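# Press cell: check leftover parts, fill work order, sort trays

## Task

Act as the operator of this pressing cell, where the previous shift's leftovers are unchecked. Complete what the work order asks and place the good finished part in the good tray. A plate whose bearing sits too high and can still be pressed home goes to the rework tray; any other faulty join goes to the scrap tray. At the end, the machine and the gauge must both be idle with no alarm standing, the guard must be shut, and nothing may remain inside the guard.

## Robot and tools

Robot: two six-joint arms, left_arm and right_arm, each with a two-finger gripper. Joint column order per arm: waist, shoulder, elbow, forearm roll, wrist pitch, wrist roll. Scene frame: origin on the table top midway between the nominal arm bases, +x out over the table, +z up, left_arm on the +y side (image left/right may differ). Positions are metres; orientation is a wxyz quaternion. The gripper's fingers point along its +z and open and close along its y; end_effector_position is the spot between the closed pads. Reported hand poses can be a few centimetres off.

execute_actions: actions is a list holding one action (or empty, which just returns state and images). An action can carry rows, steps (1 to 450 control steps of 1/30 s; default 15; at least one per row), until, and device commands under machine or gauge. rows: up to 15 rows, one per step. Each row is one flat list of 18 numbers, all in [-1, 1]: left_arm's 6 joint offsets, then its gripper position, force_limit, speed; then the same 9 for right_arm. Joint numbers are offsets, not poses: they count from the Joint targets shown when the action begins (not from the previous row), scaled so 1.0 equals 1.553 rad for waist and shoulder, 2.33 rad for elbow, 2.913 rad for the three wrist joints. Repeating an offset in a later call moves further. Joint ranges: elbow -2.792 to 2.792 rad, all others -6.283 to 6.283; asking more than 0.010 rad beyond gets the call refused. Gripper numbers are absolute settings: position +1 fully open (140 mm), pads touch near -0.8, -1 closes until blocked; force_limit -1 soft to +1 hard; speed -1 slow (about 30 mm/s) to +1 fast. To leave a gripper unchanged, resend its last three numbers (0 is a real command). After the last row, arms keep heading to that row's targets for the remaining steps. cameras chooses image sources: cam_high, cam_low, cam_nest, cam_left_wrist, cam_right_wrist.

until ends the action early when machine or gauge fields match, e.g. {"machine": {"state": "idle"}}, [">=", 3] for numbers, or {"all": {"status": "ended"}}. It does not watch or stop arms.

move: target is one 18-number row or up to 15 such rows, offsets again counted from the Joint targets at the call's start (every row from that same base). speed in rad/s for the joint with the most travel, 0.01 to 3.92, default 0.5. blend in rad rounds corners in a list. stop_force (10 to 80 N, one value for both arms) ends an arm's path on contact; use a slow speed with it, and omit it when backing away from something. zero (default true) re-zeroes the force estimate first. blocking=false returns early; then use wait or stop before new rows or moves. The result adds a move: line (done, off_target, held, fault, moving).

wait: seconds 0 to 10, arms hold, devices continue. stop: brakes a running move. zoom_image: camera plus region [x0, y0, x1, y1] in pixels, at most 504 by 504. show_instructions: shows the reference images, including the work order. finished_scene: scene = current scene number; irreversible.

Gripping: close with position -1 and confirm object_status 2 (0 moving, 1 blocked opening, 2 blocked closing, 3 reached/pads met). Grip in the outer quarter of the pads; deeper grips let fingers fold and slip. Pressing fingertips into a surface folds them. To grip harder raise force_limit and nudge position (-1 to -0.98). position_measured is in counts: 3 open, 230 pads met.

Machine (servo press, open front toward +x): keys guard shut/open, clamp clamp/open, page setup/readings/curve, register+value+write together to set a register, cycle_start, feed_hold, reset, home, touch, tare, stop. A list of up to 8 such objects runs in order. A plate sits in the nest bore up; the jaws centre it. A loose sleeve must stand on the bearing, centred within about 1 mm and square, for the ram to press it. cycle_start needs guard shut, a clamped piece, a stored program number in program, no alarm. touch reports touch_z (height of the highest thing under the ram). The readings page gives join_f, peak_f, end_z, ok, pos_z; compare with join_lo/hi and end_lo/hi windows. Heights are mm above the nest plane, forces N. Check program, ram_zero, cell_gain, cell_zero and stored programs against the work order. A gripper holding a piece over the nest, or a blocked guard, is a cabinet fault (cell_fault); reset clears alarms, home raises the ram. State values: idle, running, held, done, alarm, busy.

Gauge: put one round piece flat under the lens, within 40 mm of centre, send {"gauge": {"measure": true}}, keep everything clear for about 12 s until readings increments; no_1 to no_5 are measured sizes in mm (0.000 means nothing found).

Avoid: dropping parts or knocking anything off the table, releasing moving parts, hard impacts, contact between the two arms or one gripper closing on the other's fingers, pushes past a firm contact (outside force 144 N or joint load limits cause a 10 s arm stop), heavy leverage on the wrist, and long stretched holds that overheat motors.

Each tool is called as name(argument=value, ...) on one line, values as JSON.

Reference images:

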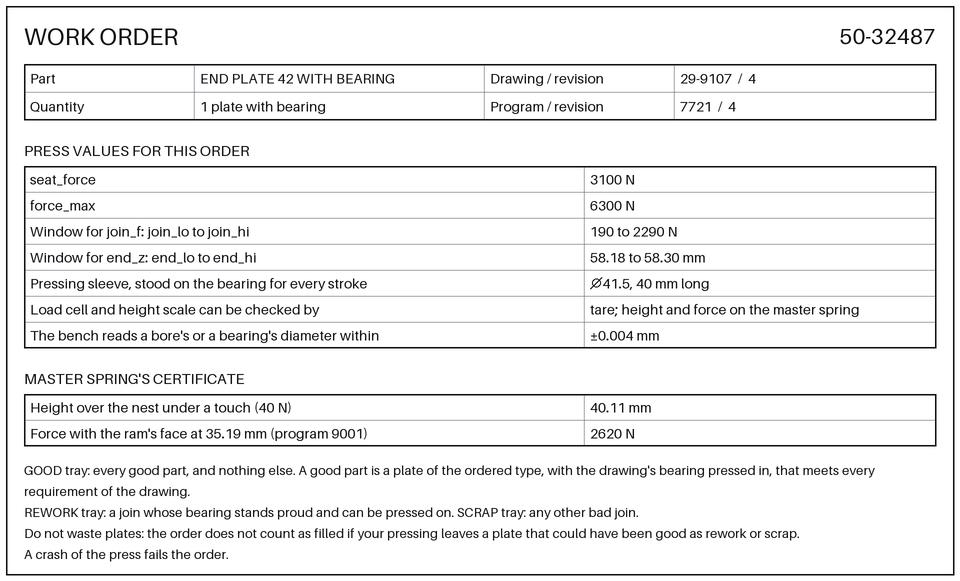

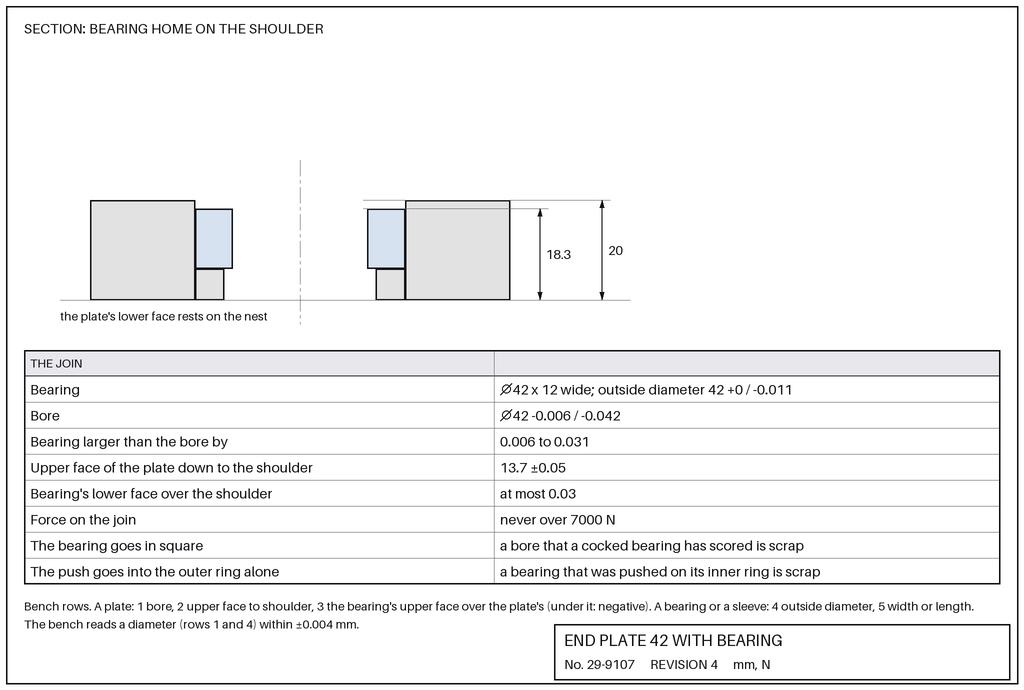

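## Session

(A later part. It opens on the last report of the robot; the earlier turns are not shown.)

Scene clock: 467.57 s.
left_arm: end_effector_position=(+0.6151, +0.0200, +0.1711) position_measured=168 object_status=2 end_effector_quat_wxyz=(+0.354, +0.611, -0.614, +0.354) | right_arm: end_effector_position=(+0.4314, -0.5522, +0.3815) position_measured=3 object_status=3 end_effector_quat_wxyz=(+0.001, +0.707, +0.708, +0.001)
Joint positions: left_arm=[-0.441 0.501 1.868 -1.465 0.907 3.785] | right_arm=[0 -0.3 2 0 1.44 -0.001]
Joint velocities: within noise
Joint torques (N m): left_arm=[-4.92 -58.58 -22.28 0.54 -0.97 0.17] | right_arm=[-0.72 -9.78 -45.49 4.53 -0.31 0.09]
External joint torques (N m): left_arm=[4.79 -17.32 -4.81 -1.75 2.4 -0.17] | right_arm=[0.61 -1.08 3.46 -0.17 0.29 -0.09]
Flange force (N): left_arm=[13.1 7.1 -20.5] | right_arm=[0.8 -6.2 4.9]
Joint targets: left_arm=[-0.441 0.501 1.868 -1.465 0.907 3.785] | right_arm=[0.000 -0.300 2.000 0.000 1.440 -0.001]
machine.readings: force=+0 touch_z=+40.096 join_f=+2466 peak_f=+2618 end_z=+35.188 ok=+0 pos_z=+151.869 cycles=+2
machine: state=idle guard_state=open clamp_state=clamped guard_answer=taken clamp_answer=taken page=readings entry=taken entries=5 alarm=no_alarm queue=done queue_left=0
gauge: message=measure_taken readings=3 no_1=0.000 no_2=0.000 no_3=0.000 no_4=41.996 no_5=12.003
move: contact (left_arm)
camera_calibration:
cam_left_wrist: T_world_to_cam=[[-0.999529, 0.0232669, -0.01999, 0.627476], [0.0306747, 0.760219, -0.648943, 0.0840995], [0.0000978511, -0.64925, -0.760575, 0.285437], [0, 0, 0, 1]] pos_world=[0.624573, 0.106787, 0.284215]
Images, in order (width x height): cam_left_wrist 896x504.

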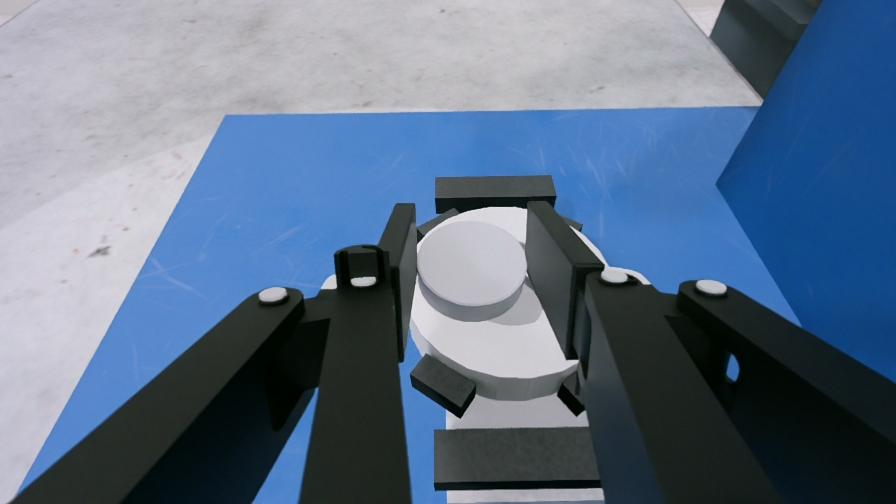

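execute_actions(actions=[{"rows":[[0,0,0,0,0,0,-0.03,-0.1,-1,0,0,0,0,0,0,1,1,1]],"steps":30}], cameras=[])

move(target=[0,0.0032,0.00074,-0.00183,-0.0002,0.00294,-0.03,-0.1,-1,0,0,0,0,0,0,1,1,1], speed=0.02, stop_force=10, cameras=[])

execute_actions(actions=[{"rows":[[0,0,0,0,0,0,-1,-0.1,-1,0,0,0,0,0,0,1,1,1]],"steps":45}], cameras=["cam_left_wrist"])

zoom_image(camera="cam_left_wrist", region=[400, 200, 550, 360])

Scene clock: 469.83 s.
left_arm: end_effector_position=(+0.6150, +0.0200, +0.1711) position_measured=132 object_status=3 end_effector_quat_wxyz=(+0.354, +0.611, -0.614, +0.354) | right_arm: end_effector_position=(+0.4314, -0.5522, +0.3815) position_measured=3 object_status=3 end_effector_quat_wxyz=(+0.001, +0.707, +0.708, +0.001)
Joint positions: left_arm=[-0.441 0.501 1.868 -1.465 0.907 3.785] | right_arm=[0 -0.3 2 0 1.44 -0.001]
Joint velocities: within noise
Joint torques (N m): left_arm=[1.14 -71.49 -26.51 -0.89 1.67 0.07] | right_arm=[-1.07 -9.42 -45.57 4.46 -0.34 0.17]
External joint torques (N m): left_arm=[-1.22 -4.81 -0.63 -0.31 -0.24 -0.07] | right_arm=[0.96 -1.36 3.65 -0.12 0.32 -0.17]
Flange force (N): left_arm=[5.2 5.2 -2.6] | right_arm=[1.5 -6.9 5.1]
Joint targets: left_arm=[-0.441 0.501 1.868 -1.465 0.907 3.785] | right_arm=[0.000 -0.300 2.000 0.000 1.440 -0.001]
machine.readings: force=+0 touch_z=+40.096 join_f=+2466 peak_f=+2618 end_z=+35.188 ok=+0 pos_z=+151.869 cycles=+2
machine: state=idle guard_state=open clamp_state=clamped guard_answer=taken clamp_answer=taken page=readings entry=taken entries=5 alarm=no_alarm queue=done queue_left=0
gauge: message=measure_taken readings=3 no_1=0.000 no_2=0.000 no_3=0.000 no_4=41.996 no_5=12.003
No camera images: "cameras" was empty.

Scene clock: 470.90 s.
left_arm: end_effector_position=(+0.6150, +0.0200, +0.1670) position_measured=132 object_status=3 end_effector_quat_wxyz=(+0.354, +0.611, -0.614, +0.354) | right_arm: end_effector_position=(+0.4314, -0.5522, +0.3815) position_measured=3 object_status=3 end_effector_quat_wxyz=(+0.001, +0.707, +0.708, +0.001)
Joint positions: left_arm=[-0.441 0.506 1.87 -1.471 0.906 3.794] | right_arm=[0 -0.3 2 0 1.44 -0.001]
Joint velocities: within noise
Joint torques (N m): left_arm=[1.34 -71.96 -26.22 -0.89 1.65 0.06] | right_arm=[-0.92 -9.23 -45.67 4.48 -0.29 0.07]
External joint torques (N m): left_arm=[-1.45 -4.15 -0.51 -0.31 -0.21 -0.06] | right_arm=[0.75 -1.21 3.74 -0.14 0.27 -0.07]
Flange force (N): left_arm=[4.7 4.8 -1.7] | right_arm=[1.2 -6.7 5.4]
Joint targets: left_arm=[-0.441 0.506 1.870 -1.471 0.906 3.794] | right_arm=[0.000 -0.300 2.000 0.000 1.440 -0.001]
machine.readings: force=+0 touch_z=+40.096 join_f=+2466 peak_f=+2618 end_z=+35.188 ok=+0 pos_z=+151.869 cycles=+2
machine: state=idle guard_state=open clamp_state=clamped guard_answer=taken clamp_answer=taken page=readings entry=taken entries=5 alarm=no_alarm queue=done queue_left=0
gauge: message=measure_taken readings=3 no_1=0.000 no_2=0.000 no_3=0.000 no_4=41.996 no_5=12.003
move: done
No camera images: "cameras" was empty.

Scene clock: 472.60 s.
left_arm: end_effector_position=(+0.6150, +0.0200, +0.1670) position_measured=168 object_status=2 end_effector_quat_wxyz=(+0.354, +0.611, -0.614, +0.354) | right_arm: end_effector_position=(+0.4314, -0.5522, +0.3815) position_measured=3 object_status=3 end_effector_quat_wxyz=(+0.001, +0.707, +0.708, +0.001)
Joint positions: left_arm=[-0.441 0.506 1.87 -1.471 0.906 3.794] | right_arm=[0 -0.3 2 0 1.44 -0.001]
Joint velocities: within noise
Joint torques (N m): left_arm=[0.73 -70.28 -25.98 -0.88 1.09 0.12] | right_arm=[-0.93 -9.48 -45.57 4.48 -0.26 0.11]
External joint torques (N m): left_arm=[-0.85 -5.95 -0.87 -0.33 0.36 -0.12] | right_arm=[0.83 -1.45 3.59 -0.14 0.24 -0.11]
Flange force (N): left_arm=[6.1 5.3 -4.5] | right_arm=[1.3 -6.9 5.1]
Joint targets: left_arm=[-0.441 0.506 1.870 -1.471 0.906 3.794] | right_arm=[0.000 -0.300 2.000 0.000 1.440 -0.001]
machine.readings: force=+0 touch_z=+40.096 join_f=+2466 peak_f=+2618 end_z=+35.188 ok=+0 pos_z=+151.869 cycles=+2
machine: state=idle guard_state=open clamp_state=clamped guard_answer=taken clamp_answer=taken page=readings entry=taken entries=5 alarm=no_alarm queue=done queue_left=0
gauge: message=measure_taken readings=3 no_1=0.000 no_2=0.000 no_3=0.000 no_4=41.996 no_5=12.003
camera_calibration:
cam_left_wrist: T_world_to_cam=[[-0.999529, 0.0232656, -0.0199921, 0.627395], [0.0306751, 0.760169, -0.649001, 0.0814601], [0.0000980059, -0.649308, -0.760525, 0.282311], [0, 0, 0, 1]] pos_world=[0.624573, 0.106787, 0.280115]
Images, in order (width x height): cam_left_wrist 896x504.

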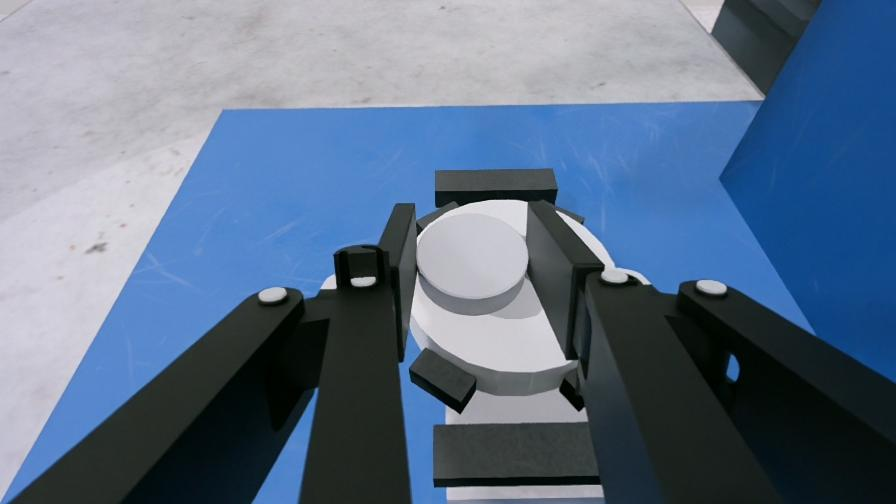

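Scaled by 3.150.

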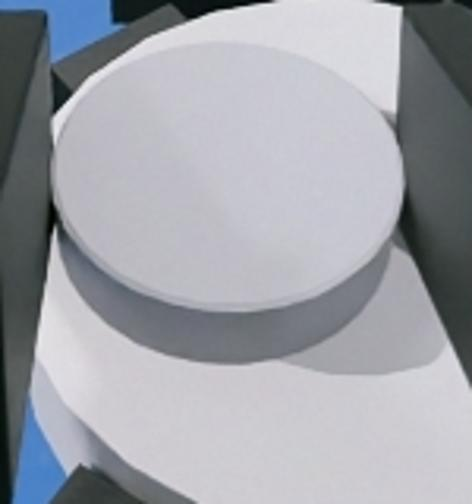

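move(target=[[0,-0.00096,-0.00022,0.00055,0.00006,-0.00088,-1,-0.1,-1,0,0,0,0,0,0,1,1,1],[-0.00501,-0.01184,0.01258,-0.00481,-0.00213,0.00459,-1,-0.1,-1,0,0,0,0,0,0,1,1,1]], speed=[0.01,0.03], cameras=["cam_left_wrist"])

zoom_image(camera="cam_left_wrist", region=[400, 200, 550, 360])

move(target=[0,0.00176,0.00041,-0.00101,-0.00011,0.00162,-1,-0.1,-1,0,0,0,0,0,0,1,1,1], speed=0.01, stop_force=10, cameras=["cam_left_wrist"])

zoom_image(camera="cam_left_wrist", region=[400, 200, 550, 360])

Scene clock: 475.17 s.
left_arm: end_effector_position=(+0.6000, +0.0213, +0.1683) position_measured=168 object_status=2 end_effector_quat_wxyz=(+0.354, +0.611, -0.614, +0.354) | right_arm: end_effector_position=(+0.4314, -0.5522, +0.3815) position_measured=3 object_status=3 end_effector_quat_wxyz=(+0.001, +0.707, +0.708, +0.001)
Joint positions: left_arm=[-0.449 0.487 1.899 -1.485 0.9 3.807] | right_arm=[0 -0.3 2 0 1.44 -0.001]
Joint velocities: within noise
Joint torques (N m): left_arm=[1.4 -70.71 -26.41 -1.05 1.86 0.08] | right_arm=[-0.93 -9.41 -45.66 4.48 -0.37 0.14]
External joint torques (N m): left_arm=[-1.49 -3.72 0.01 -0.18 -0.38 -0.08] | right_arm=[0.78 -1.15 3.78 -0.13 0.34 -0.14]
Flange force (N): left_arm=[4.3 5.3 -1.6] | right_arm=[1.1 -6.7 5.3]
Joint targets: left_arm=[-0.449 0.487 1.899 -1.485 0.900 3.807] | right_arm=[0.000 -0.300 2.000 0.000 1.440 -0.001]
machine.readings: force=+0 touch_z=+40.096 join_f=+2466 peak_f=+2618 end_z=+35.188 ok=+0 pos_z=+151.869 cycles=+2
machine: state=idle guard_state=open clamp_state=clamped guard_answer=taken clamp_answer=taken page=readings entry=taken entries=5 alarm=no_alarm queue=done queue_left=0
gauge: message=measure_taken readings=3 no_1=0.000 no_2=0.000 no_3=0.000 no_4=41.996 no_5=12.003
move: done
camera_calibration:
cam_left_wrist: T_world_to_cam=[[-0.999526, 0.0234018, -0.0199848, 0.612276], [0.0307739, 0.760031, -0.649158, 0.0817018], [-0.0000023817, -0.649465, -0.760391, 0.284251], [0, 0, 0, 1]] pos_world=[0.609473, 0.108187, 0.281416]
Images, in order (width x height): cam_left_wrist 896x504.

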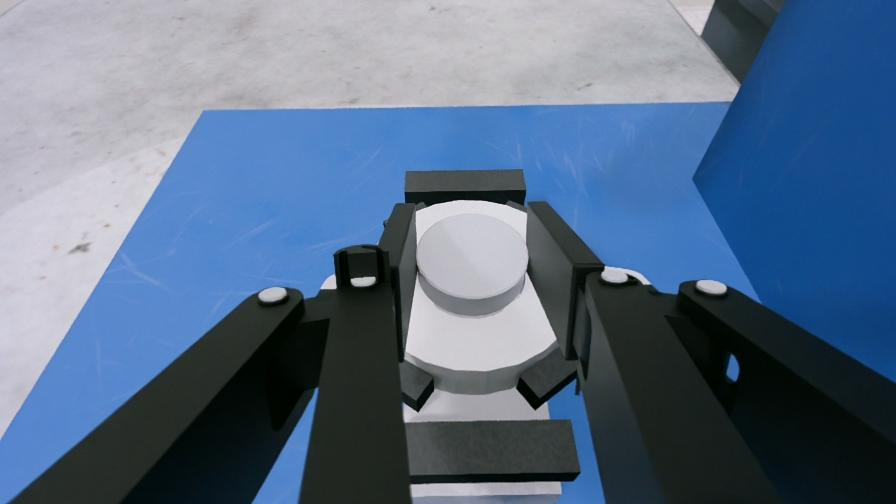

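Scaled by 3.150.

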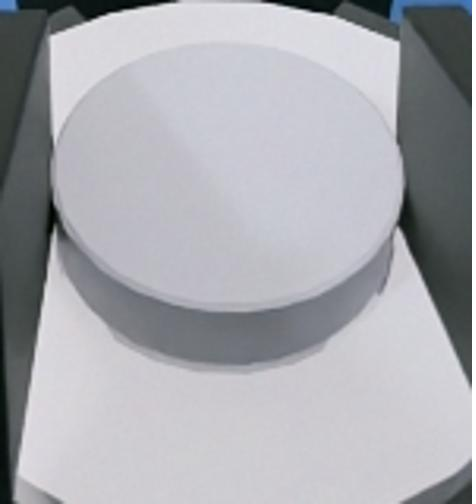

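Scene clock: 476.23 s.
left_arm: end_effector_position=(+0.6000, +0.0213, +0.1662) position_measured=168 object_status=2 end_effector_quat_wxyz=(+0.354, +0.610, -0.614, +0.354) | right_arm: end_effector_position=(+0.4314, -0.5522, +0.3815) position_measured=3 object_status=3 end_effector_quat_wxyz=(+0.001, +0.707, +0.708, +0.001)
Joint positions: left_arm=[-0.449 0.49 1.9 -1.488 0.9 3.812] | right_arm=[0 -0.3 2 0 1.44 -0.001]
Joint velocities: within noise
Joint torques (N m): left_arm=[-2.44 -61.86 -22.75 0.08 0.15 0.12] | right_arm=[-0.95 -9.54 -45.57 4.53 -0.33 0.13]
External joint torques (N m): left_arm=[2.33 -12.54 -3.65 -1.32 1.32 -0.12] | right_arm=[0.84 -1.29 3.63 -0.18 0.31 -0.13]
Flange force (N): left_arm=[10.7 5.7 -13.2] | right_arm=[1.3 -6.7 5.1]
Joint targets: left_arm=[-0.449 0.490 1.900 -1.488 0.900 3.812] | right_arm=[0.000 -0.300 2.000 0.000 1.440 -0.001]
machine.readings: force=+0 touch_z=+40.096 join_f=+2466 peak_f=+2618 end_z=+35.188 ok=+0 pos_z=+151.869 cycles=+2
machine: state=idle guard_state=open clamp_state=clamped guard_answer=taken clamp_answer=taken page=readings entry=taken entries=5 alarm=no_alarm queue=done queue_left=0
gauge: message=measure_taken readings=3 no_1=0.000 no_2=0.000 no_3=0.000 no_4=41.996 no_5=12.003
move: contact (left_arm)
camera_calibration:
cam_left_wrist: T_world_to_cam=[[-0.999526, 0.0233343, -0.0200643, 0.612264], [0.0307743, 0.759942, -0.649262, 0.0803773], [0.0000975942, -0.649572, -0.7603, 0.28258], [0, 0, 0, 1]] pos_world=[0.609473, 0.108187, 0.279316]
Images, in order (width x height): cam_left_wrist 896x504.

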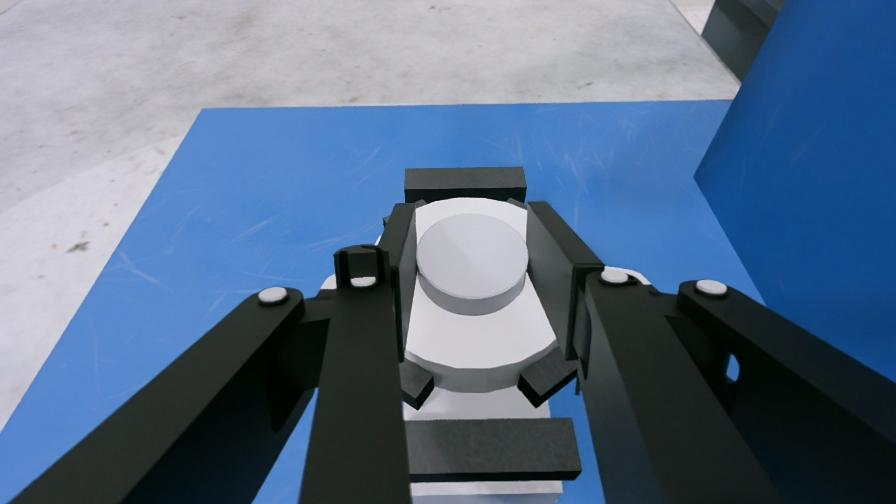

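Scaled by 3.150.

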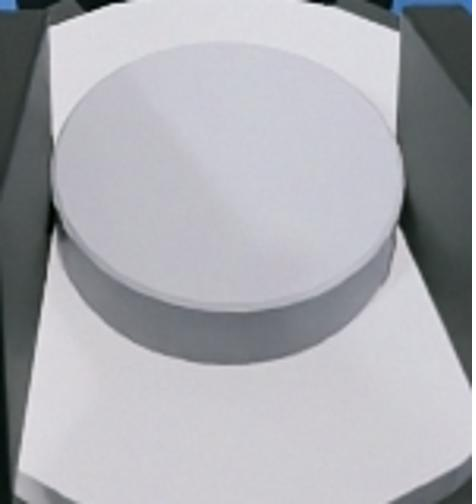

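move(target=[[0,-0.0012,-0.00028,0.00069,0.00008,-0.0011,-1,-0.1,-1,0,0,0,0,0,0,1,1,1],[-0.00034,-0.00108,-0.00042,0.00060,-0.00004,-0.00117,-1,-0.1,-1,0,0,0,0,0,0,1,1,1]], speed=0.02, cameras=["cam_left_wrist"])

zoom_image(camera="cam_left_wrist", region=[400, 200, 550, 360])

move(target=[0,0.0017,0.00039,-0.00097,-0.0001,0.00156,-1,-0.1,-1,0,0,0,0,0,0,1,1,1], speed=0.01, stop_force=10, cameras=["cam_left_wrist"])

zoom_image(camera="cam_left_wrist", region=[400, 200, 550, 360])

Scene clock: 478.73 s.
left_arm: end_effector_position=(+0.5999, +0.0209, +0.1678) position_measured=168 object_status=2 end_effector_quat_wxyz=(+0.354, +0.610, -0.614, +0.354) | right_arm: end_effector_position=(+0.4314, -0.5522, +0.3815) position_measured=3 object_status=3 end_effector_quat_wxyz=(+0.001, +0.707, +0.708, +0.001)
Joint positions: left_arm=[-0.449 0.488 1.899 -1.486 0.9 3.808] | right_arm=[0 -0.3 2 0 1.44 -0.001]
Joint velocities: within noise
Joint torques (N m): left_arm=[1.24 -70.94 -26.18 -1.11 1.99 0.06] | right_arm=[-0.72 -10.01 -45.66 4.58 -0.34 0.15]
External joint torques (N m): left_arm=[-1.36 -3.14 -0.15 -0.12 -0.52 -0.06] | right_arm=[0.59 -0.73 3.74 -0.24 0.32 -0.15]
Flange force (N): left_arm=[3.9 4.3 -1.0] | right_arm=[0.7 -5.9 5.4]
Joint targets: left_arm=[-0.449 0.488 1.899 -1.486 0.900 3.808] | right_arm=[0.000 -0.300 2.000 0.000 1.440 -0.001]
machine.readings: force=+0 touch_z=+40.096 join_f=+2466 peak_f=+2618 end_z=+35.188 ok=+0 pos_z=+151.869 cycles=+2
machine: state=idle guard_state=open clamp_state=clamped guard_answer=taken clamp_answer=taken page=readings entry=taken entries=5 alarm=no_alarm queue=done queue_left=0
gauge: message=measure_taken readings=3 no_1=0.000 no_2=0.000 no_3=0.000 no_4=41.996 no_5=12.003
move: done
camera_calibration:
cam_left_wrist: T_world_to_cam=[[-0.999517, 0.0236274, -0.0201825, 0.6123], [0.0310739, 0.759932, -0.649259, 0.0815377], [-0.0000029378, -0.649573, -0.760299, 0.283598], [0, 0, 0, 1]] pos_world=[0.609472, 0.107787, 0.280916]
Images, in order (width x height): cam_left_wrist 896x504.

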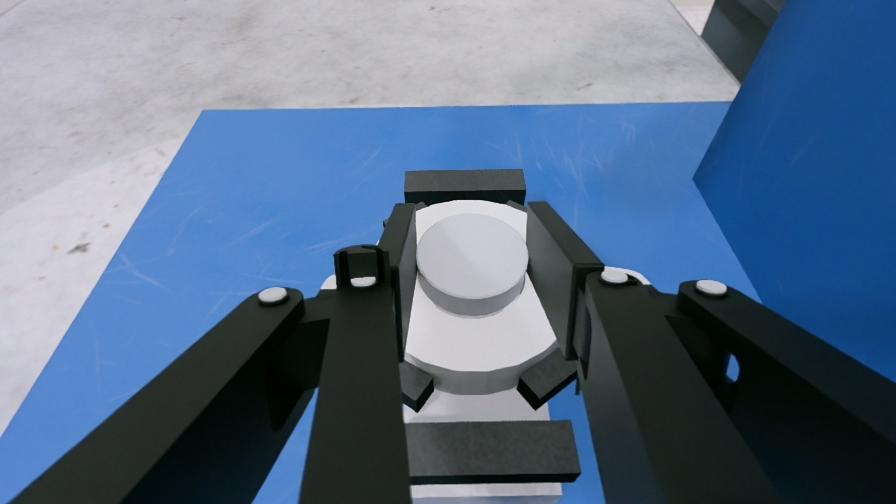

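Scaled by 3.150.

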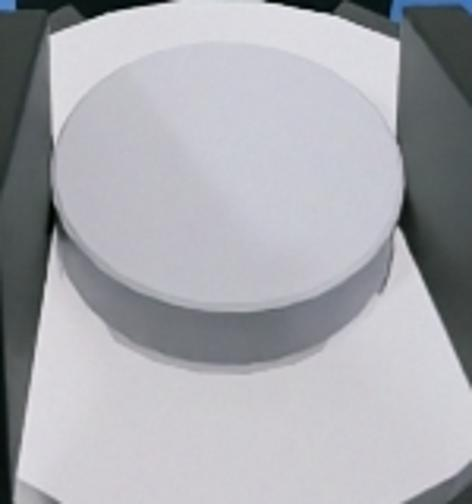

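Scene clock: 479.70 s.
left_arm: end_effector_position=(+0.6000, +0.0209, +0.1662) position_measured=168 object_status=2 end_effector_quat_wxyz=(+0.354, +0.610, -0.614, +0.354) | right_arm: end_effector_position=(+0.4314, -0.5522, +0.3815) position_measured=3 object_status=3 end_effector_quat_wxyz=(+0.001, +0.707, +0.708, +0.001)
Joint positions: left_arm=[-0.449 0.49 1.9 -1.488 0.9 3.812] | right_arm=[0 -0.3 2 0 1.44 -0.001]
Joint velocities: within noise
Joint torques (N m): left_arm=[-3.4 -60.5 -22.2 0.23 -0.14 0.18] | right_arm=[-0.95 -9.41 -45.44 4.41 -0.33 0.08]
External joint torques (N m): left_arm=[3.27 -13.74 -4.11 -1.47 1.62 -0.18] | right_arm=[0.77 -1.05 3.5 -0.07 0.3 -0.08]
Flange force (N): left_arm=[11.3 5.4 -15.4] | right_arm=[1.3 -6.1 5.0]
Joint targets: left_arm=[-0.449 0.490 1.900 -1.488 0.900 3.812] | right_arm=[0.000 -0.300 2.000 0.000 1.440 -0.001]
machine.readings: force=+0 touch_z=+40.096 join_f=+2466 peak_f=+2618 end_z=+35.188 ok=+0 pos_z=+151.869 cycles=+2
machine: state=idle guard_state=open clamp_state=clamped guard_answer=taken clamp_answer=taken page=readings entry=taken entries=5 alarm=no_alarm queue=done queue_left=0
gauge: message=measure_taken readings=3 no_1=0.000 no_2=0.000 no_3=0.000 no_4=41.996 no_5=12.003
move: contact (left_arm)
camera_calibration:
cam_left_wrist: T_world_to_cam=[[-0.999523, 0.0233423, -0.0202114, 0.612311], [0.0308759, 0.7598, -0.649423, 0.0806906], [0.000197543, -0.649737, -0.760159, 0.282097], [0, 0, 0, 1]] pos_world=[0.609472, 0.107688, 0.279217]
Images, in order (width x height): cam_left_wrist 896x504.

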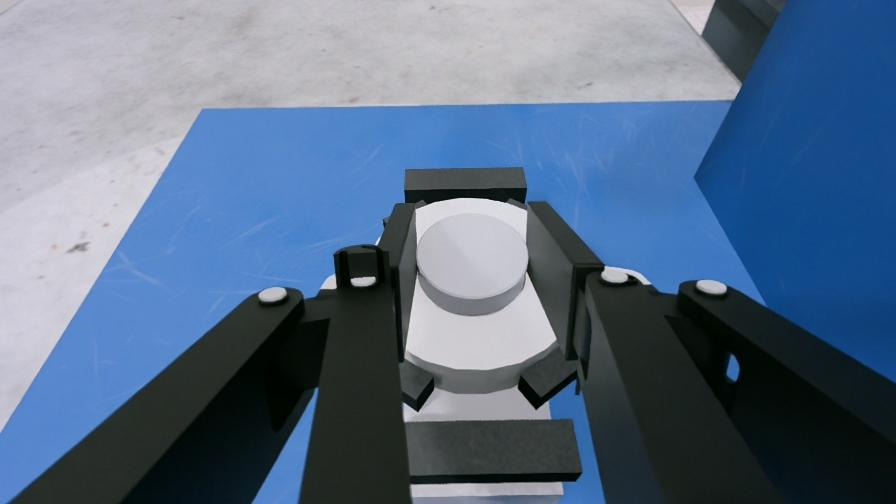

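Scaled by 3.150.

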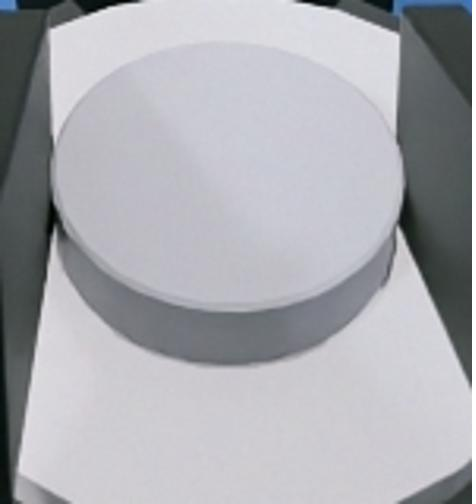

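move(target=[[0,-0.0012,-0.00028,0.00069,0.00008,-0.0011,-1,-0.1,-1,0,0,0,0,0,0,1,1,1],[-0.00043,-0.00105,-0.00045,0.00058,-0.00007,-0.0012,-1,-0.1,-1,0,0,0,0,0,0,1,1,1]], speed=0.02, cameras=[])

move(target=[0,0.0017,0.00039,-0.00097,-0.0001,0.00156,-1,-0.1,-1,0,0,0,0,0,0,1,1,1], speed=0.01, stop_force=10, cameras=["cam_left_wrist"])

zoom_image(camera="cam_left_wrist", region=[400, 200, 550, 360])

move(target=[[0,-0.0012,-0.00028,0.00069,0.00008,-0.0011,-1,-0.1,-1,0,0,0,0,0,0,1,1,1],[-0.00043,-0.00105,-0.00045,0.00058,-0.00007,-0.0012,-1,-0.1,-1,0,0,0,0,0,0,1,1,1]], speed=0.02, cameras=[])

move(target=[0,0.0017,0.00039,-0.00097,-0.0001,0.00156,-1,-0.1,-1,0,0,0,0,0,0,1,1,1], speed=0.01, stop_force=10, cameras=["cam_left_wrist"])

zoom_image(camera="cam_left_wrist", region=[400, 200, 550, 360])

Scene clock: 486.40 s.
left_arm: end_effector_position=(+0.5999, +0.0204, +0.1677) position_measured=168 object_status=2 end_effector_quat_wxyz=(+0.354, +0.610, -0.614, +0.354) | right_arm: end_effector_position=(+0.4314, -0.5522, +0.3815) position_measured=3 object_status=3 end_effector_quat_wxyz=(+0.001, +0.707, +0.708, +0.001)
Joint positions: left_arm=[-0.45 0.489 1.899 -1.486 0.899 3.809] | right_arm=[0 -0.3 2 0 1.44 -0.001]
Joint velocities: within noise
Joint torques (N m): left_arm=[1.3 -70.81 -26.33 -1.1 2.07 0.06] | right_arm=[-0.6 -9.51 -45.46 4.5 -0.31 0.06]
External joint torques (N m): left_arm=[-1.4 -3.74 -0.2 -0.15 -0.59 -0.06] | right_arm=[0.51 -1.27 3.65 -0.16 0.3 -0.06]
Flange force (N): left_arm=[4.5 4.9 -1.4] | right_arm=[0.6 -6.7 5.2]
Joint targets: left_arm=[-0.450 0.489 1.899 -1.486 0.899 3.809] | right_arm=[0.000 -0.300 2.000 0.000 1.440 -0.001]
machine.readings: force=+0 touch_z=+40.096 join_f=+2466 peak_f=+2618 end_z=+35.188 ok=+0 pos_z=+151.869 cycles=+2
machine: state=idle guard_state=open clamp_state=clamped guard_answer=taken clamp_answer=taken page=readings entry=taken entries=5 alarm=no_alarm queue=done queue_left=0
gauge: message=measure_taken readings=3 no_1=0.000 no_2=0.000 no_3=0.000 no_4=41.996 no_5=12.003
move: done
No camera images: "cameras" was empty.

Scene clock: 487.33 s.
left_arm: end_effector_position=(+0.6000, +0.0203, +0.1662) position_measured=168 object_status=2 end_effector_quat_wxyz=(+0.354, +0.610, -0.614, +0.354) | right_arm: end_effector_position=(+0.4314, -0.5522, +0.3815) position_measured=3 object_status=3 end_effector_quat_wxyz=(+0.001, +0.707, +0.708, +0.001)
Joint positions: left_arm=[-0.45 0.491 1.899 -1.489 0.899 3.812] | right_arm=[0 -0.3 2 0 1.44 -0.001]
Joint velocities: within noise
Joint torques (N m): left_arm=[-4.77 -60.74 -22.82 -0.09 0.14 0.13] | right_arm=[-0.9 -9.21 -45.62 4.5 -0.37 0.18]
External joint torques (N m): left_arm=[4.63 -13.39 -3.4 -1.15 1.34 -0.13] | right_arm=[0.79 -1.57 3.67 -0.15 0.35 -0.18]
Flange force (N): left_arm=[9.8 5.4 -17.1] | right_arm=[1.0 -7.3 5.0]
Joint targets: left_arm=[-0.450 0.491 1.899 -1.489 0.899 3.812] | right_arm=[0.000 -0.300 2.000 0.000 1.440 -0.001]
machine.readings: force=+0 touch_z=+40.096 join_f=+2466 peak_f=+2618 end_z=+35.188 ok=+0 pos_z=+151.869 cycles=+2
machine: state=idle guard_state=open clamp_state=clamped guard_answer=taken clamp_answer=taken page=readings entry=taken entries=5 alarm=no_alarm queue=done queue_left=0
gauge: message=measure_taken readings=3 no_1=0.000 no_2=0.000 no_3=0.000 no_4=41.996 no_5=12.003
move: contact (left_arm)
camera_calibration:
cam_left_wrist: T_world_to_cam=[[-0.99952, 0.0233501, -0.020355, 0.612362], [0.0309753, 0.759708, -0.649526, 0.0811136], [0.000297344, -0.649845, -0.760067, 0.281774], [0, 0, 0, 1]] pos_world=[0.609472, 0.107188, 0.279317]
Images, in order (width x height): cam_left_wrist 896x504.

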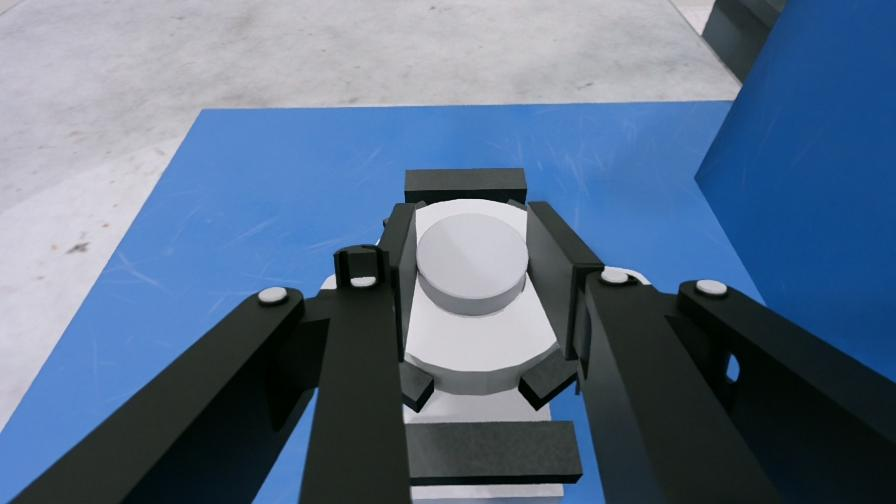

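Scaled by 3.150.

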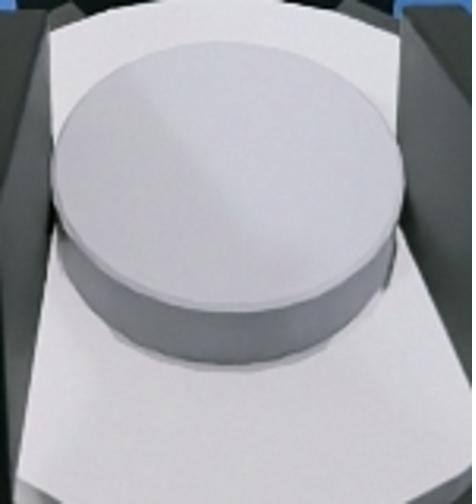

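Scene clock: 488.03 s.
left_arm: end_effector_position=(+0.6000, +0.0199, +0.1678) position_measured=168 object_status=2 end_effector_quat_wxyz=(+0.354, +0.610, -0.614, +0.354) | right_arm: end_effector_position=(+0.4314, -0.5522, +0.3815) position_measured=3 object_status=3 end_effector_quat_wxyz=(+0.001, +0.707, +0.708, +0.001)
Joint positions: left_arm=[-0.451 0.489 1.898 -1.487 0.899 3.809] | right_arm=[0 -0.3 2 0 1.44 -0.001]
Joint velocities: within noise
Joint torques (N m): left_arm=[1.43 -70.97 -26.37 -1.09 1.86 0.08] | right_arm=[-1.28 -9.27 -45.49 4.47 -0.32 0.09]
External joint torques (N m): left_arm=[-1.59 -2.91 -0.05 -0.14 -0.4 -0.09] | right_arm=[1.2 -1.68 3.58 -0.12 0.3 -0.09]
Flange force (N): left_arm=[3.8 4.3 -0.6] | right_arm=[2.3 -7.3 4.9]
Joint targets: left_arm=[-0.451 0.489 1.898 -1.487 0.899 3.809] | right_arm=[0.000 -0.300 2.000 0.000 1.440 -0.001]
machine.readings: force=+0 touch_z=+40.096 join_f=+2466 peak_f=+2618 end_z=+35.188 ok=+0 pos_z=+151.869 cycles=+2
machine: state=idle guard_state=open clamp_state=clamped guard_answer=taken clamp_answer=taken page=readings entry=taken entries=5 alarm=no_alarm queue=done queue_left=0
gauge: message=measure_taken readings=3 no_1=0.000 no_2=0.000 no_3=0.000 no_4=41.996 no_5=12.003
move: done
No camera images: "cameras" was empty.

Scene clock: 488.93 s.
left_arm: end_effector_position=(+0.6000, +0.0198, +0.1664) position_measured=168 object_status=2 end_effector_quat_wxyz=(+0.354, +0.610, -0.614, +0.354) | right_arm: end_effector_position=(+0.4314, -0.5522, +0.3815) position_measured=3 object_status=3 end_effector_quat_wxyz=(+0.001, +0.707, +0.708, +0.001)
Joint positions: left_arm=[-0.451 0.491 1.899 -1.489 0.899 3.812] | right_arm=[0 -0.3 2 0 1.44 -0.001]
Joint velocities: within noise
Joint torques (N m): left_arm=[-7.52 -59.28 -23.78 -0.36 0.2 0.07] | right_arm=[-1.07 -9.64 -45.52 4.54 -0.32 0.17]
External joint torques (N m): left_arm=[7.36 -14.9 -2.67 -0.88 1.27 -0.07] | right_arm=[0.92 -0.95 3.59 -0.2 0.29 -0.17]
Flange force (N): left_arm=[8.9 6.4 -22.4] | right_arm=[1.4 -6.1 5.2]
Joint targets: left_arm=[-0.451 0.491 1.899 -1.489 0.899 3.812] | right_arm=[0.000 -0.300 2.000 0.000 1.440 -0.001]
machine.readings: force=+0 touch_z=+40.096 join_f=+2466 peak_f=+2618 end_z=+35.188 ok=+0 pos_z=+151.869 cycles=+2
machine: state=idle guard_state=open clamp_state=clamped guard_answer=taken clamp_answer=taken page=readings entry=taken entries=5 alarm=no_alarm queue=done queue_left=0
gauge: message=measure_taken readings=3 no_1=0.000 no_2=0.000 no_3=0.000 no_4=41.996 no_5=12.003
move: contact (left_arm)
camera_calibration:
cam_left_wrist: T_world_to_cam=[[-0.999514, 0.0234995, -0.0204881, 0.612393], [0.0311753, 0.759612, -0.649629, 0.0814758], [0.000296967, -0.649952, -0.759975, 0.281511], [0, 0, 0, 1]] pos_world=[0.609472, 0.106688, 0.279417]
Images, in order (width x height): cam_left_wrist 896x504.

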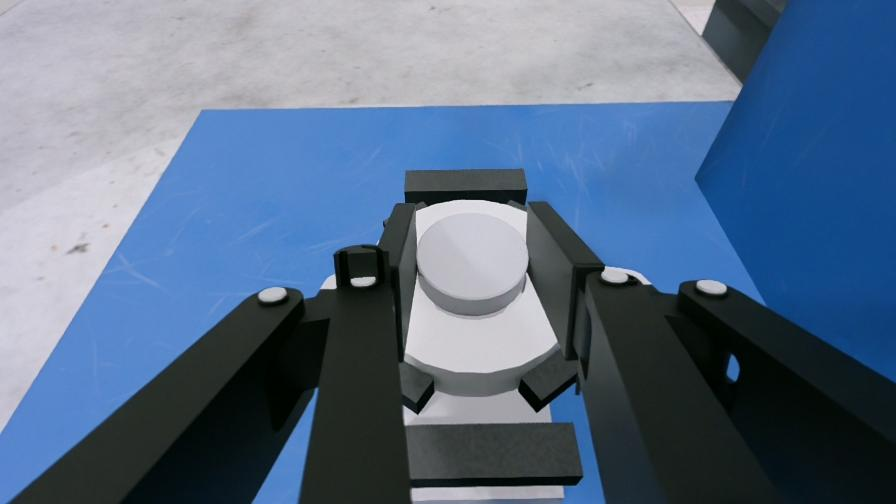

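Scaled by 3.150.

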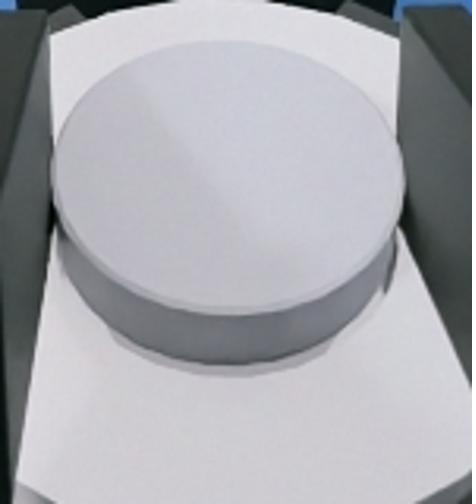

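move(target=[[0,-0.0012,-0.00028,0.00069,0.00008,-0.0011,-1,-0.1,-1,0,0,0,0,0,0,1,1,1],[0.00103,-0.00156,0.00014,0.00095,0.00044,-0.00088,-1,-0.1,-1,0,0,0,0,0,0,1,1,1],[0.00103,-0.00046,0.0004,0.00032,0.00037,0.00013,-1,-0.1,-1,0,0,0,0,0,0,1,1,1]], speed=0.012, cameras=["cam_left_wrist","cam_nest"])

zoom_image(camera="cam_left_wrist", region=[400, 200, 550, 360])

zoom_image(camera="cam_nest", region=[345, 240, 425, 290])

Scene clock: 491.17 s.
left_arm: end_effector_position=(+0.6000, +0.0210, +0.1665) position_measured=168 object_status=2 end_effector_quat_wxyz=(+0.354, +0.610, -0.614, +0.354) | right_arm: end_effector_position=(+0.4314, -0.5522, +0.3815) position_measured=3 object_status=3 end_effector_quat_wxyz=(+0.001, +0.707, +0.708, +0.001)
Joint positions: left_arm=[-0.449 0.49 1.9 -1.488 0.9 3.812] | right_arm=[0 -0.3 2 0 1.44 -0.001]
Joint velocities: within noise
Joint torques (N m): left_arm=[1.08 -68.98 -25.17 -0.75 1.27 0.1] | right_arm=[-1.17 -9.58 -45.51 4.52 -0.35 0.11]
External joint torques (N m): left_arm=[-1.26 -4.82 -1.08 -0.48 0.2 -0.1] | right_arm=[1.05 -1.26 3.38 -0.15 0.32 -0.11]
Flange force (N): left_arm=[5.5 4.3 -2.5] | right_arm=[2.0 -6.4 4.7]
Joint targets: left_arm=[-0.449 0.490 1.900 -1.488 0.900 3.812] | right_arm=[0.000 -0.300 2.000 0.000 1.440 -0.001]
machine.readings: force=+0 touch_z=+40.096 join_f=+2466 peak_f=+2618 end_z=+35.188 ok=+0 pos_z=+151.869 cycles=+2
machine: state=idle guard_state=open clamp_state=clamped guard_answer=taken clamp_answer=taken page=readings entry=taken entries=5 alarm=no_alarm queue=done queue_left=0
gauge: message=measure_taken readings=3 no_1=0.000 no_2=0.000 no_3=0.000 no_4=41.996 no_5=12.003
move: done
camera_calibration:
cam_left_wrist: T_world_to_cam=[[-0.999514, 0.0235613, -0.0204151, 0.612342], [0.0311748, 0.759518, -0.649739, 0.0807353], [0.00019694, -0.650059, -0.759883, 0.28249], [0, 0, 0, 1]] pos_world=[0.609472, 0.107888, 0.279618]
Images, in order (width x height): cam_nest 896x504, cam_left_wrist 896x504.

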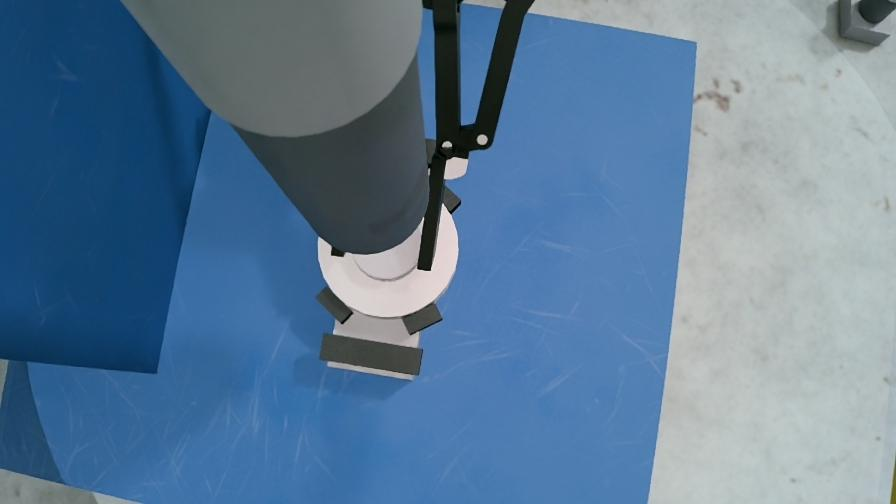

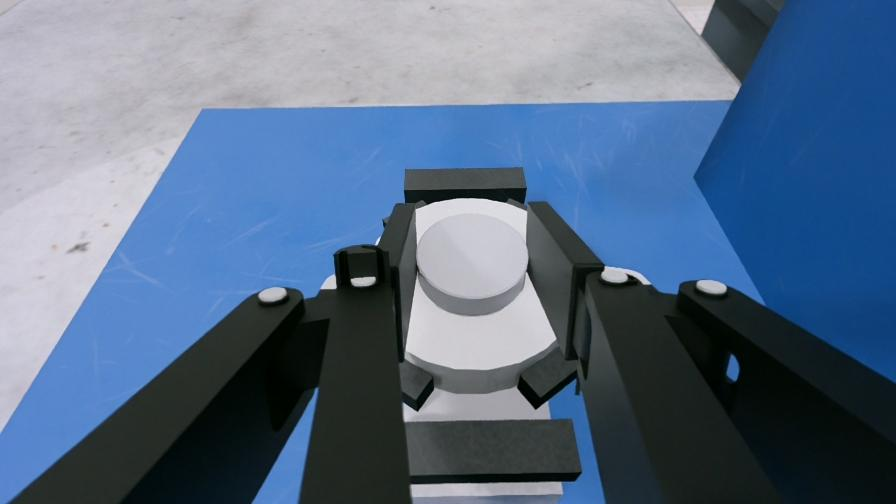

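Scaled by 3.150.

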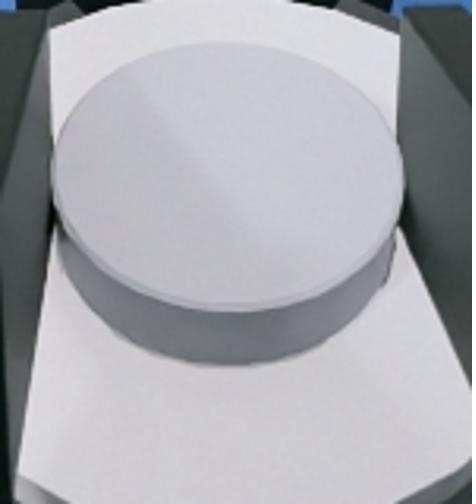

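Scaled by 6.300.

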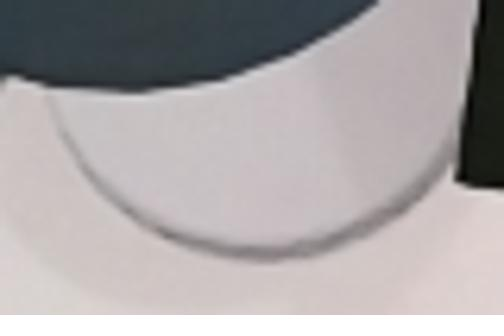

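execute_actions(actions=[{"rows":[[0,0,0,0,0,0,-0.31,-0.1,-1,0,0,0,0,0,0,1,1,1]],"steps":20}], cameras=["cam_left_wrist"])

zoom_image(camera="cam_left_wrist", region=[400, 200, 550, 360])

Scene clock: 492.93 s.
left_arm: end_effector_position=(+0.6000, +0.0210, +0.1665) position_measured=168 object_status=3 end_effector_quat_wxyz=(+0.354, +0.610, -0.614, +0.354) | right_arm: end_effector_position=(+0.4314, -0.5522, +0.3815) position_measured=3 object_status=3 end_effector_quat_wxyz=(+0.001, +0.707, +0.708, +0.001)
Joint positions: left_arm=[-0.449 0.49 1.9 -1.488 0.9 3.812] | right_arm=[0 -0.3 2 0 1.44 -0.001]
Joint velocities: within noise
Joint torques (N m): left_arm=[1.29 -67.53 -24.92 -0.62 0.62 0.12] | right_arm=[-1.16 -10.07 -45.49 4.47 -0.32 0.11]
External joint torques (N m): left_arm=[-1.41 -6.71 -1.49 -0.62 0.86 -0.12] | right_arm=[1.08 -0.91 3.54 -0.12 0.31 -0.11]
Flange force (N): left_arm=[7.3 5.4 -4.5] | right_arm=[2.1 -6.0 5.0]
Joint targets: left_arm=[-0.449 0.490 1.900 -1.488 0.900 3.812] | right_arm=[0.000 -0.300 2.000 0.000 1.440 -0.001]
machine.readings: force=+0 touch_z=+40.096 join_f=+2466 peak_f=+2618 end_z=+35.188 ok=+0 pos_z=+151.869 cycles=+2
machine: state=idle guard_state=open clamp_state=clamped guard_answer=taken clamp_answer=taken page=readings entry=taken entries=5 alarm=no_alarm queue=done queue_left=0
gauge: message=measure_taken readings=3 no_1=0.000 no_2=0.000 no_3=0.000 no_4=41.996 no_5=12.003
camera_calibration:
cam_left_wrist: T_world_to_cam=[[-0.999517, 0.0234235, -0.0204232, 0.612359], [0.0310754, 0.759614, -0.649631, 0.0806904], [0.000297143, -0.649952, -0.759975, 0.282367], [0, 0, 0, 1]] pos_world=[0.609472, 0.107888, 0.279517]
Images, in order (width x height): cam_left_wrist 896x504.

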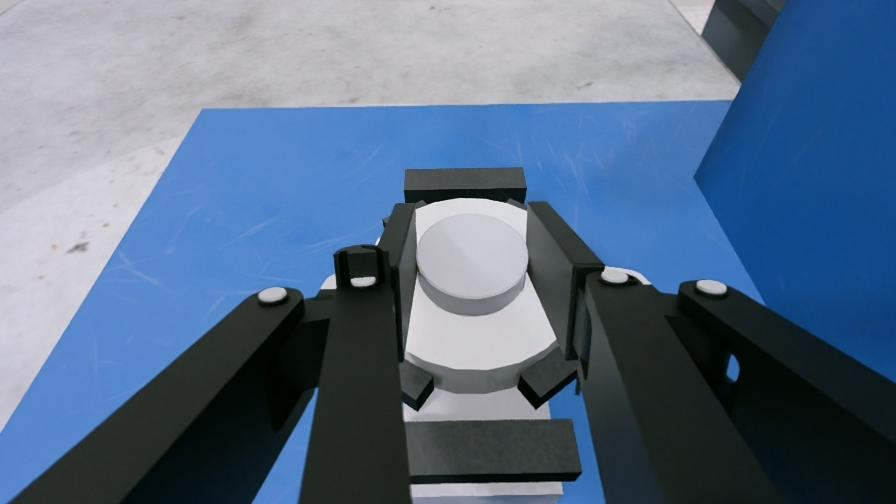

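Scaled by 3.150.

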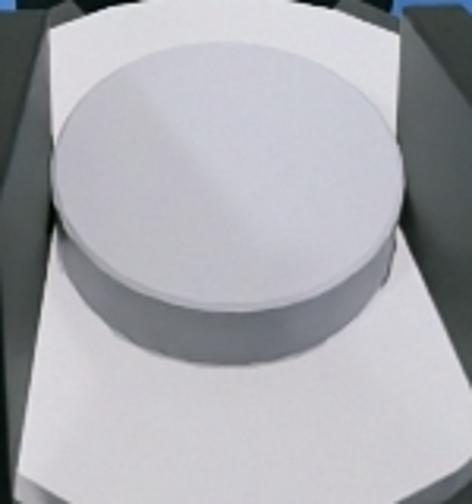

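execute_actions(actions=[{"rows":[[0,0,0,0,0,0,-0.295,-0.1,-1,0,0,0,0,0,0,1,1,1]],"steps":20}], cameras=["cam_left_wrist"])

zoom_image(camera="cam_left_wrist", region=[400, 200, 550, 360])

Scene clock: 494.23 s.
left_arm: end_effector_position=(+0.6000, +0.0210, +0.1665) position_measured=166 object_status=3 end_effector_quat_wxyz=(+0.354, +0.610, -0.614, +0.354) | right_arm: end_effector_position=(+0.4314, -0.5522, +0.3815) position_measured=3 object_status=3 end_effector_quat_wxyz=(+0.001, +0.707, +0.708, +0.001)
Joint positions: left_arm=[-0.449 0.49 1.9 -1.488 0.9 3.812] | right_arm=[0 -0.3 2 0 1.44 -0.001]
Joint velocities: within noise
Joint torques (N m): left_arm=[1.12 -68.02 -23.8 -0.18 1.47 0.07] | right_arm=[-1.03 -9.63 -45.55 4.51 -0.3 0.15]
External joint torques (N m): left_arm=[-1.23 -6.48 -2.66 -1.06 0.02 -0.07] | right_arm=[0.91 -1 3.68 -0.17 0.28 -0.15]
Flange force (N): left_arm=[7.7 3.8 -2.6] | right_arm=[1.5 -6.3 5.3]
Joint targets: left_arm=[-0.449 0.490 1.900 -1.488 0.900 3.812] | right_arm=[0.000 -0.300 2.000 0.000 1.440 -0.001]
machine.readings: force=+0 touch_z=+40.096 join_f=+2466 peak_f=+2618 end_z=+35.188 ok=+0 pos_z=+151.869 cycles=+2
machine: state=idle guard_state=open clamp_state=clamped guard_answer=taken clamp_answer=taken page=readings entry=taken entries=5 alarm=no_alarm queue=done queue_left=0
gauge: message=measure_taken readings=3 no_1=0.000 no_2=0.000 no_3=0.000 no_4=41.996 no_5=12.003
camera_calibration:
cam_left_wrist: T_world_to_cam=[[-0.999517, 0.0234231, -0.0204229, 0.612359], [0.0310749, 0.759614, -0.649631, 0.0806907], [0.000297144, -0.649952, -0.759975, 0.282367], [0, 0, 0, 1]] pos_world=[0.609472, 0.107888, 0.279517]
Images, in order (width x height): cam_left_wrist 896x504.

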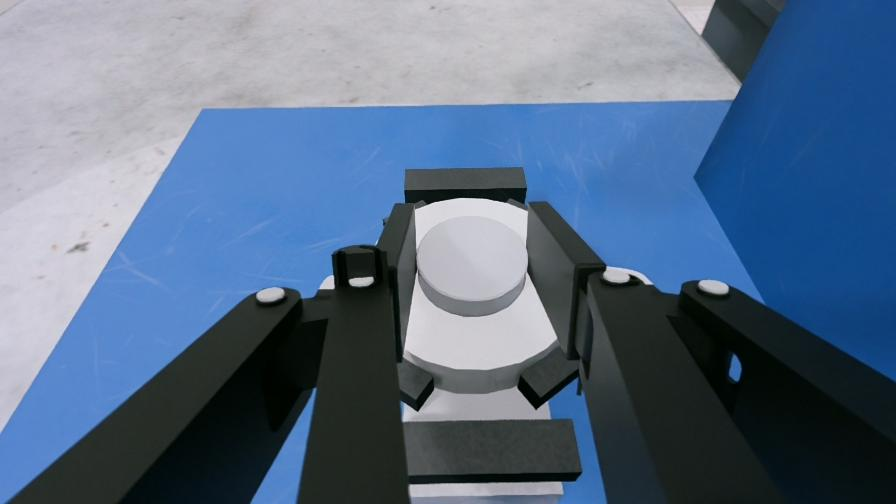

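Scaled by 3.150.

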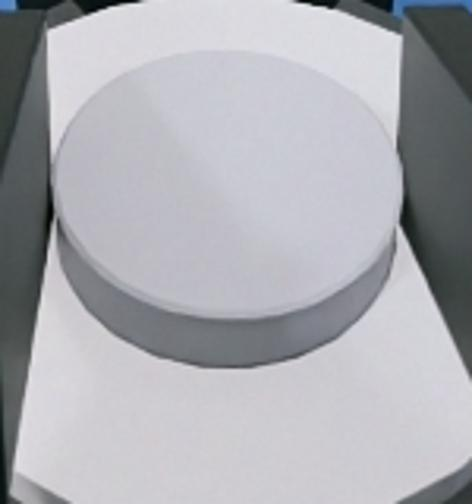

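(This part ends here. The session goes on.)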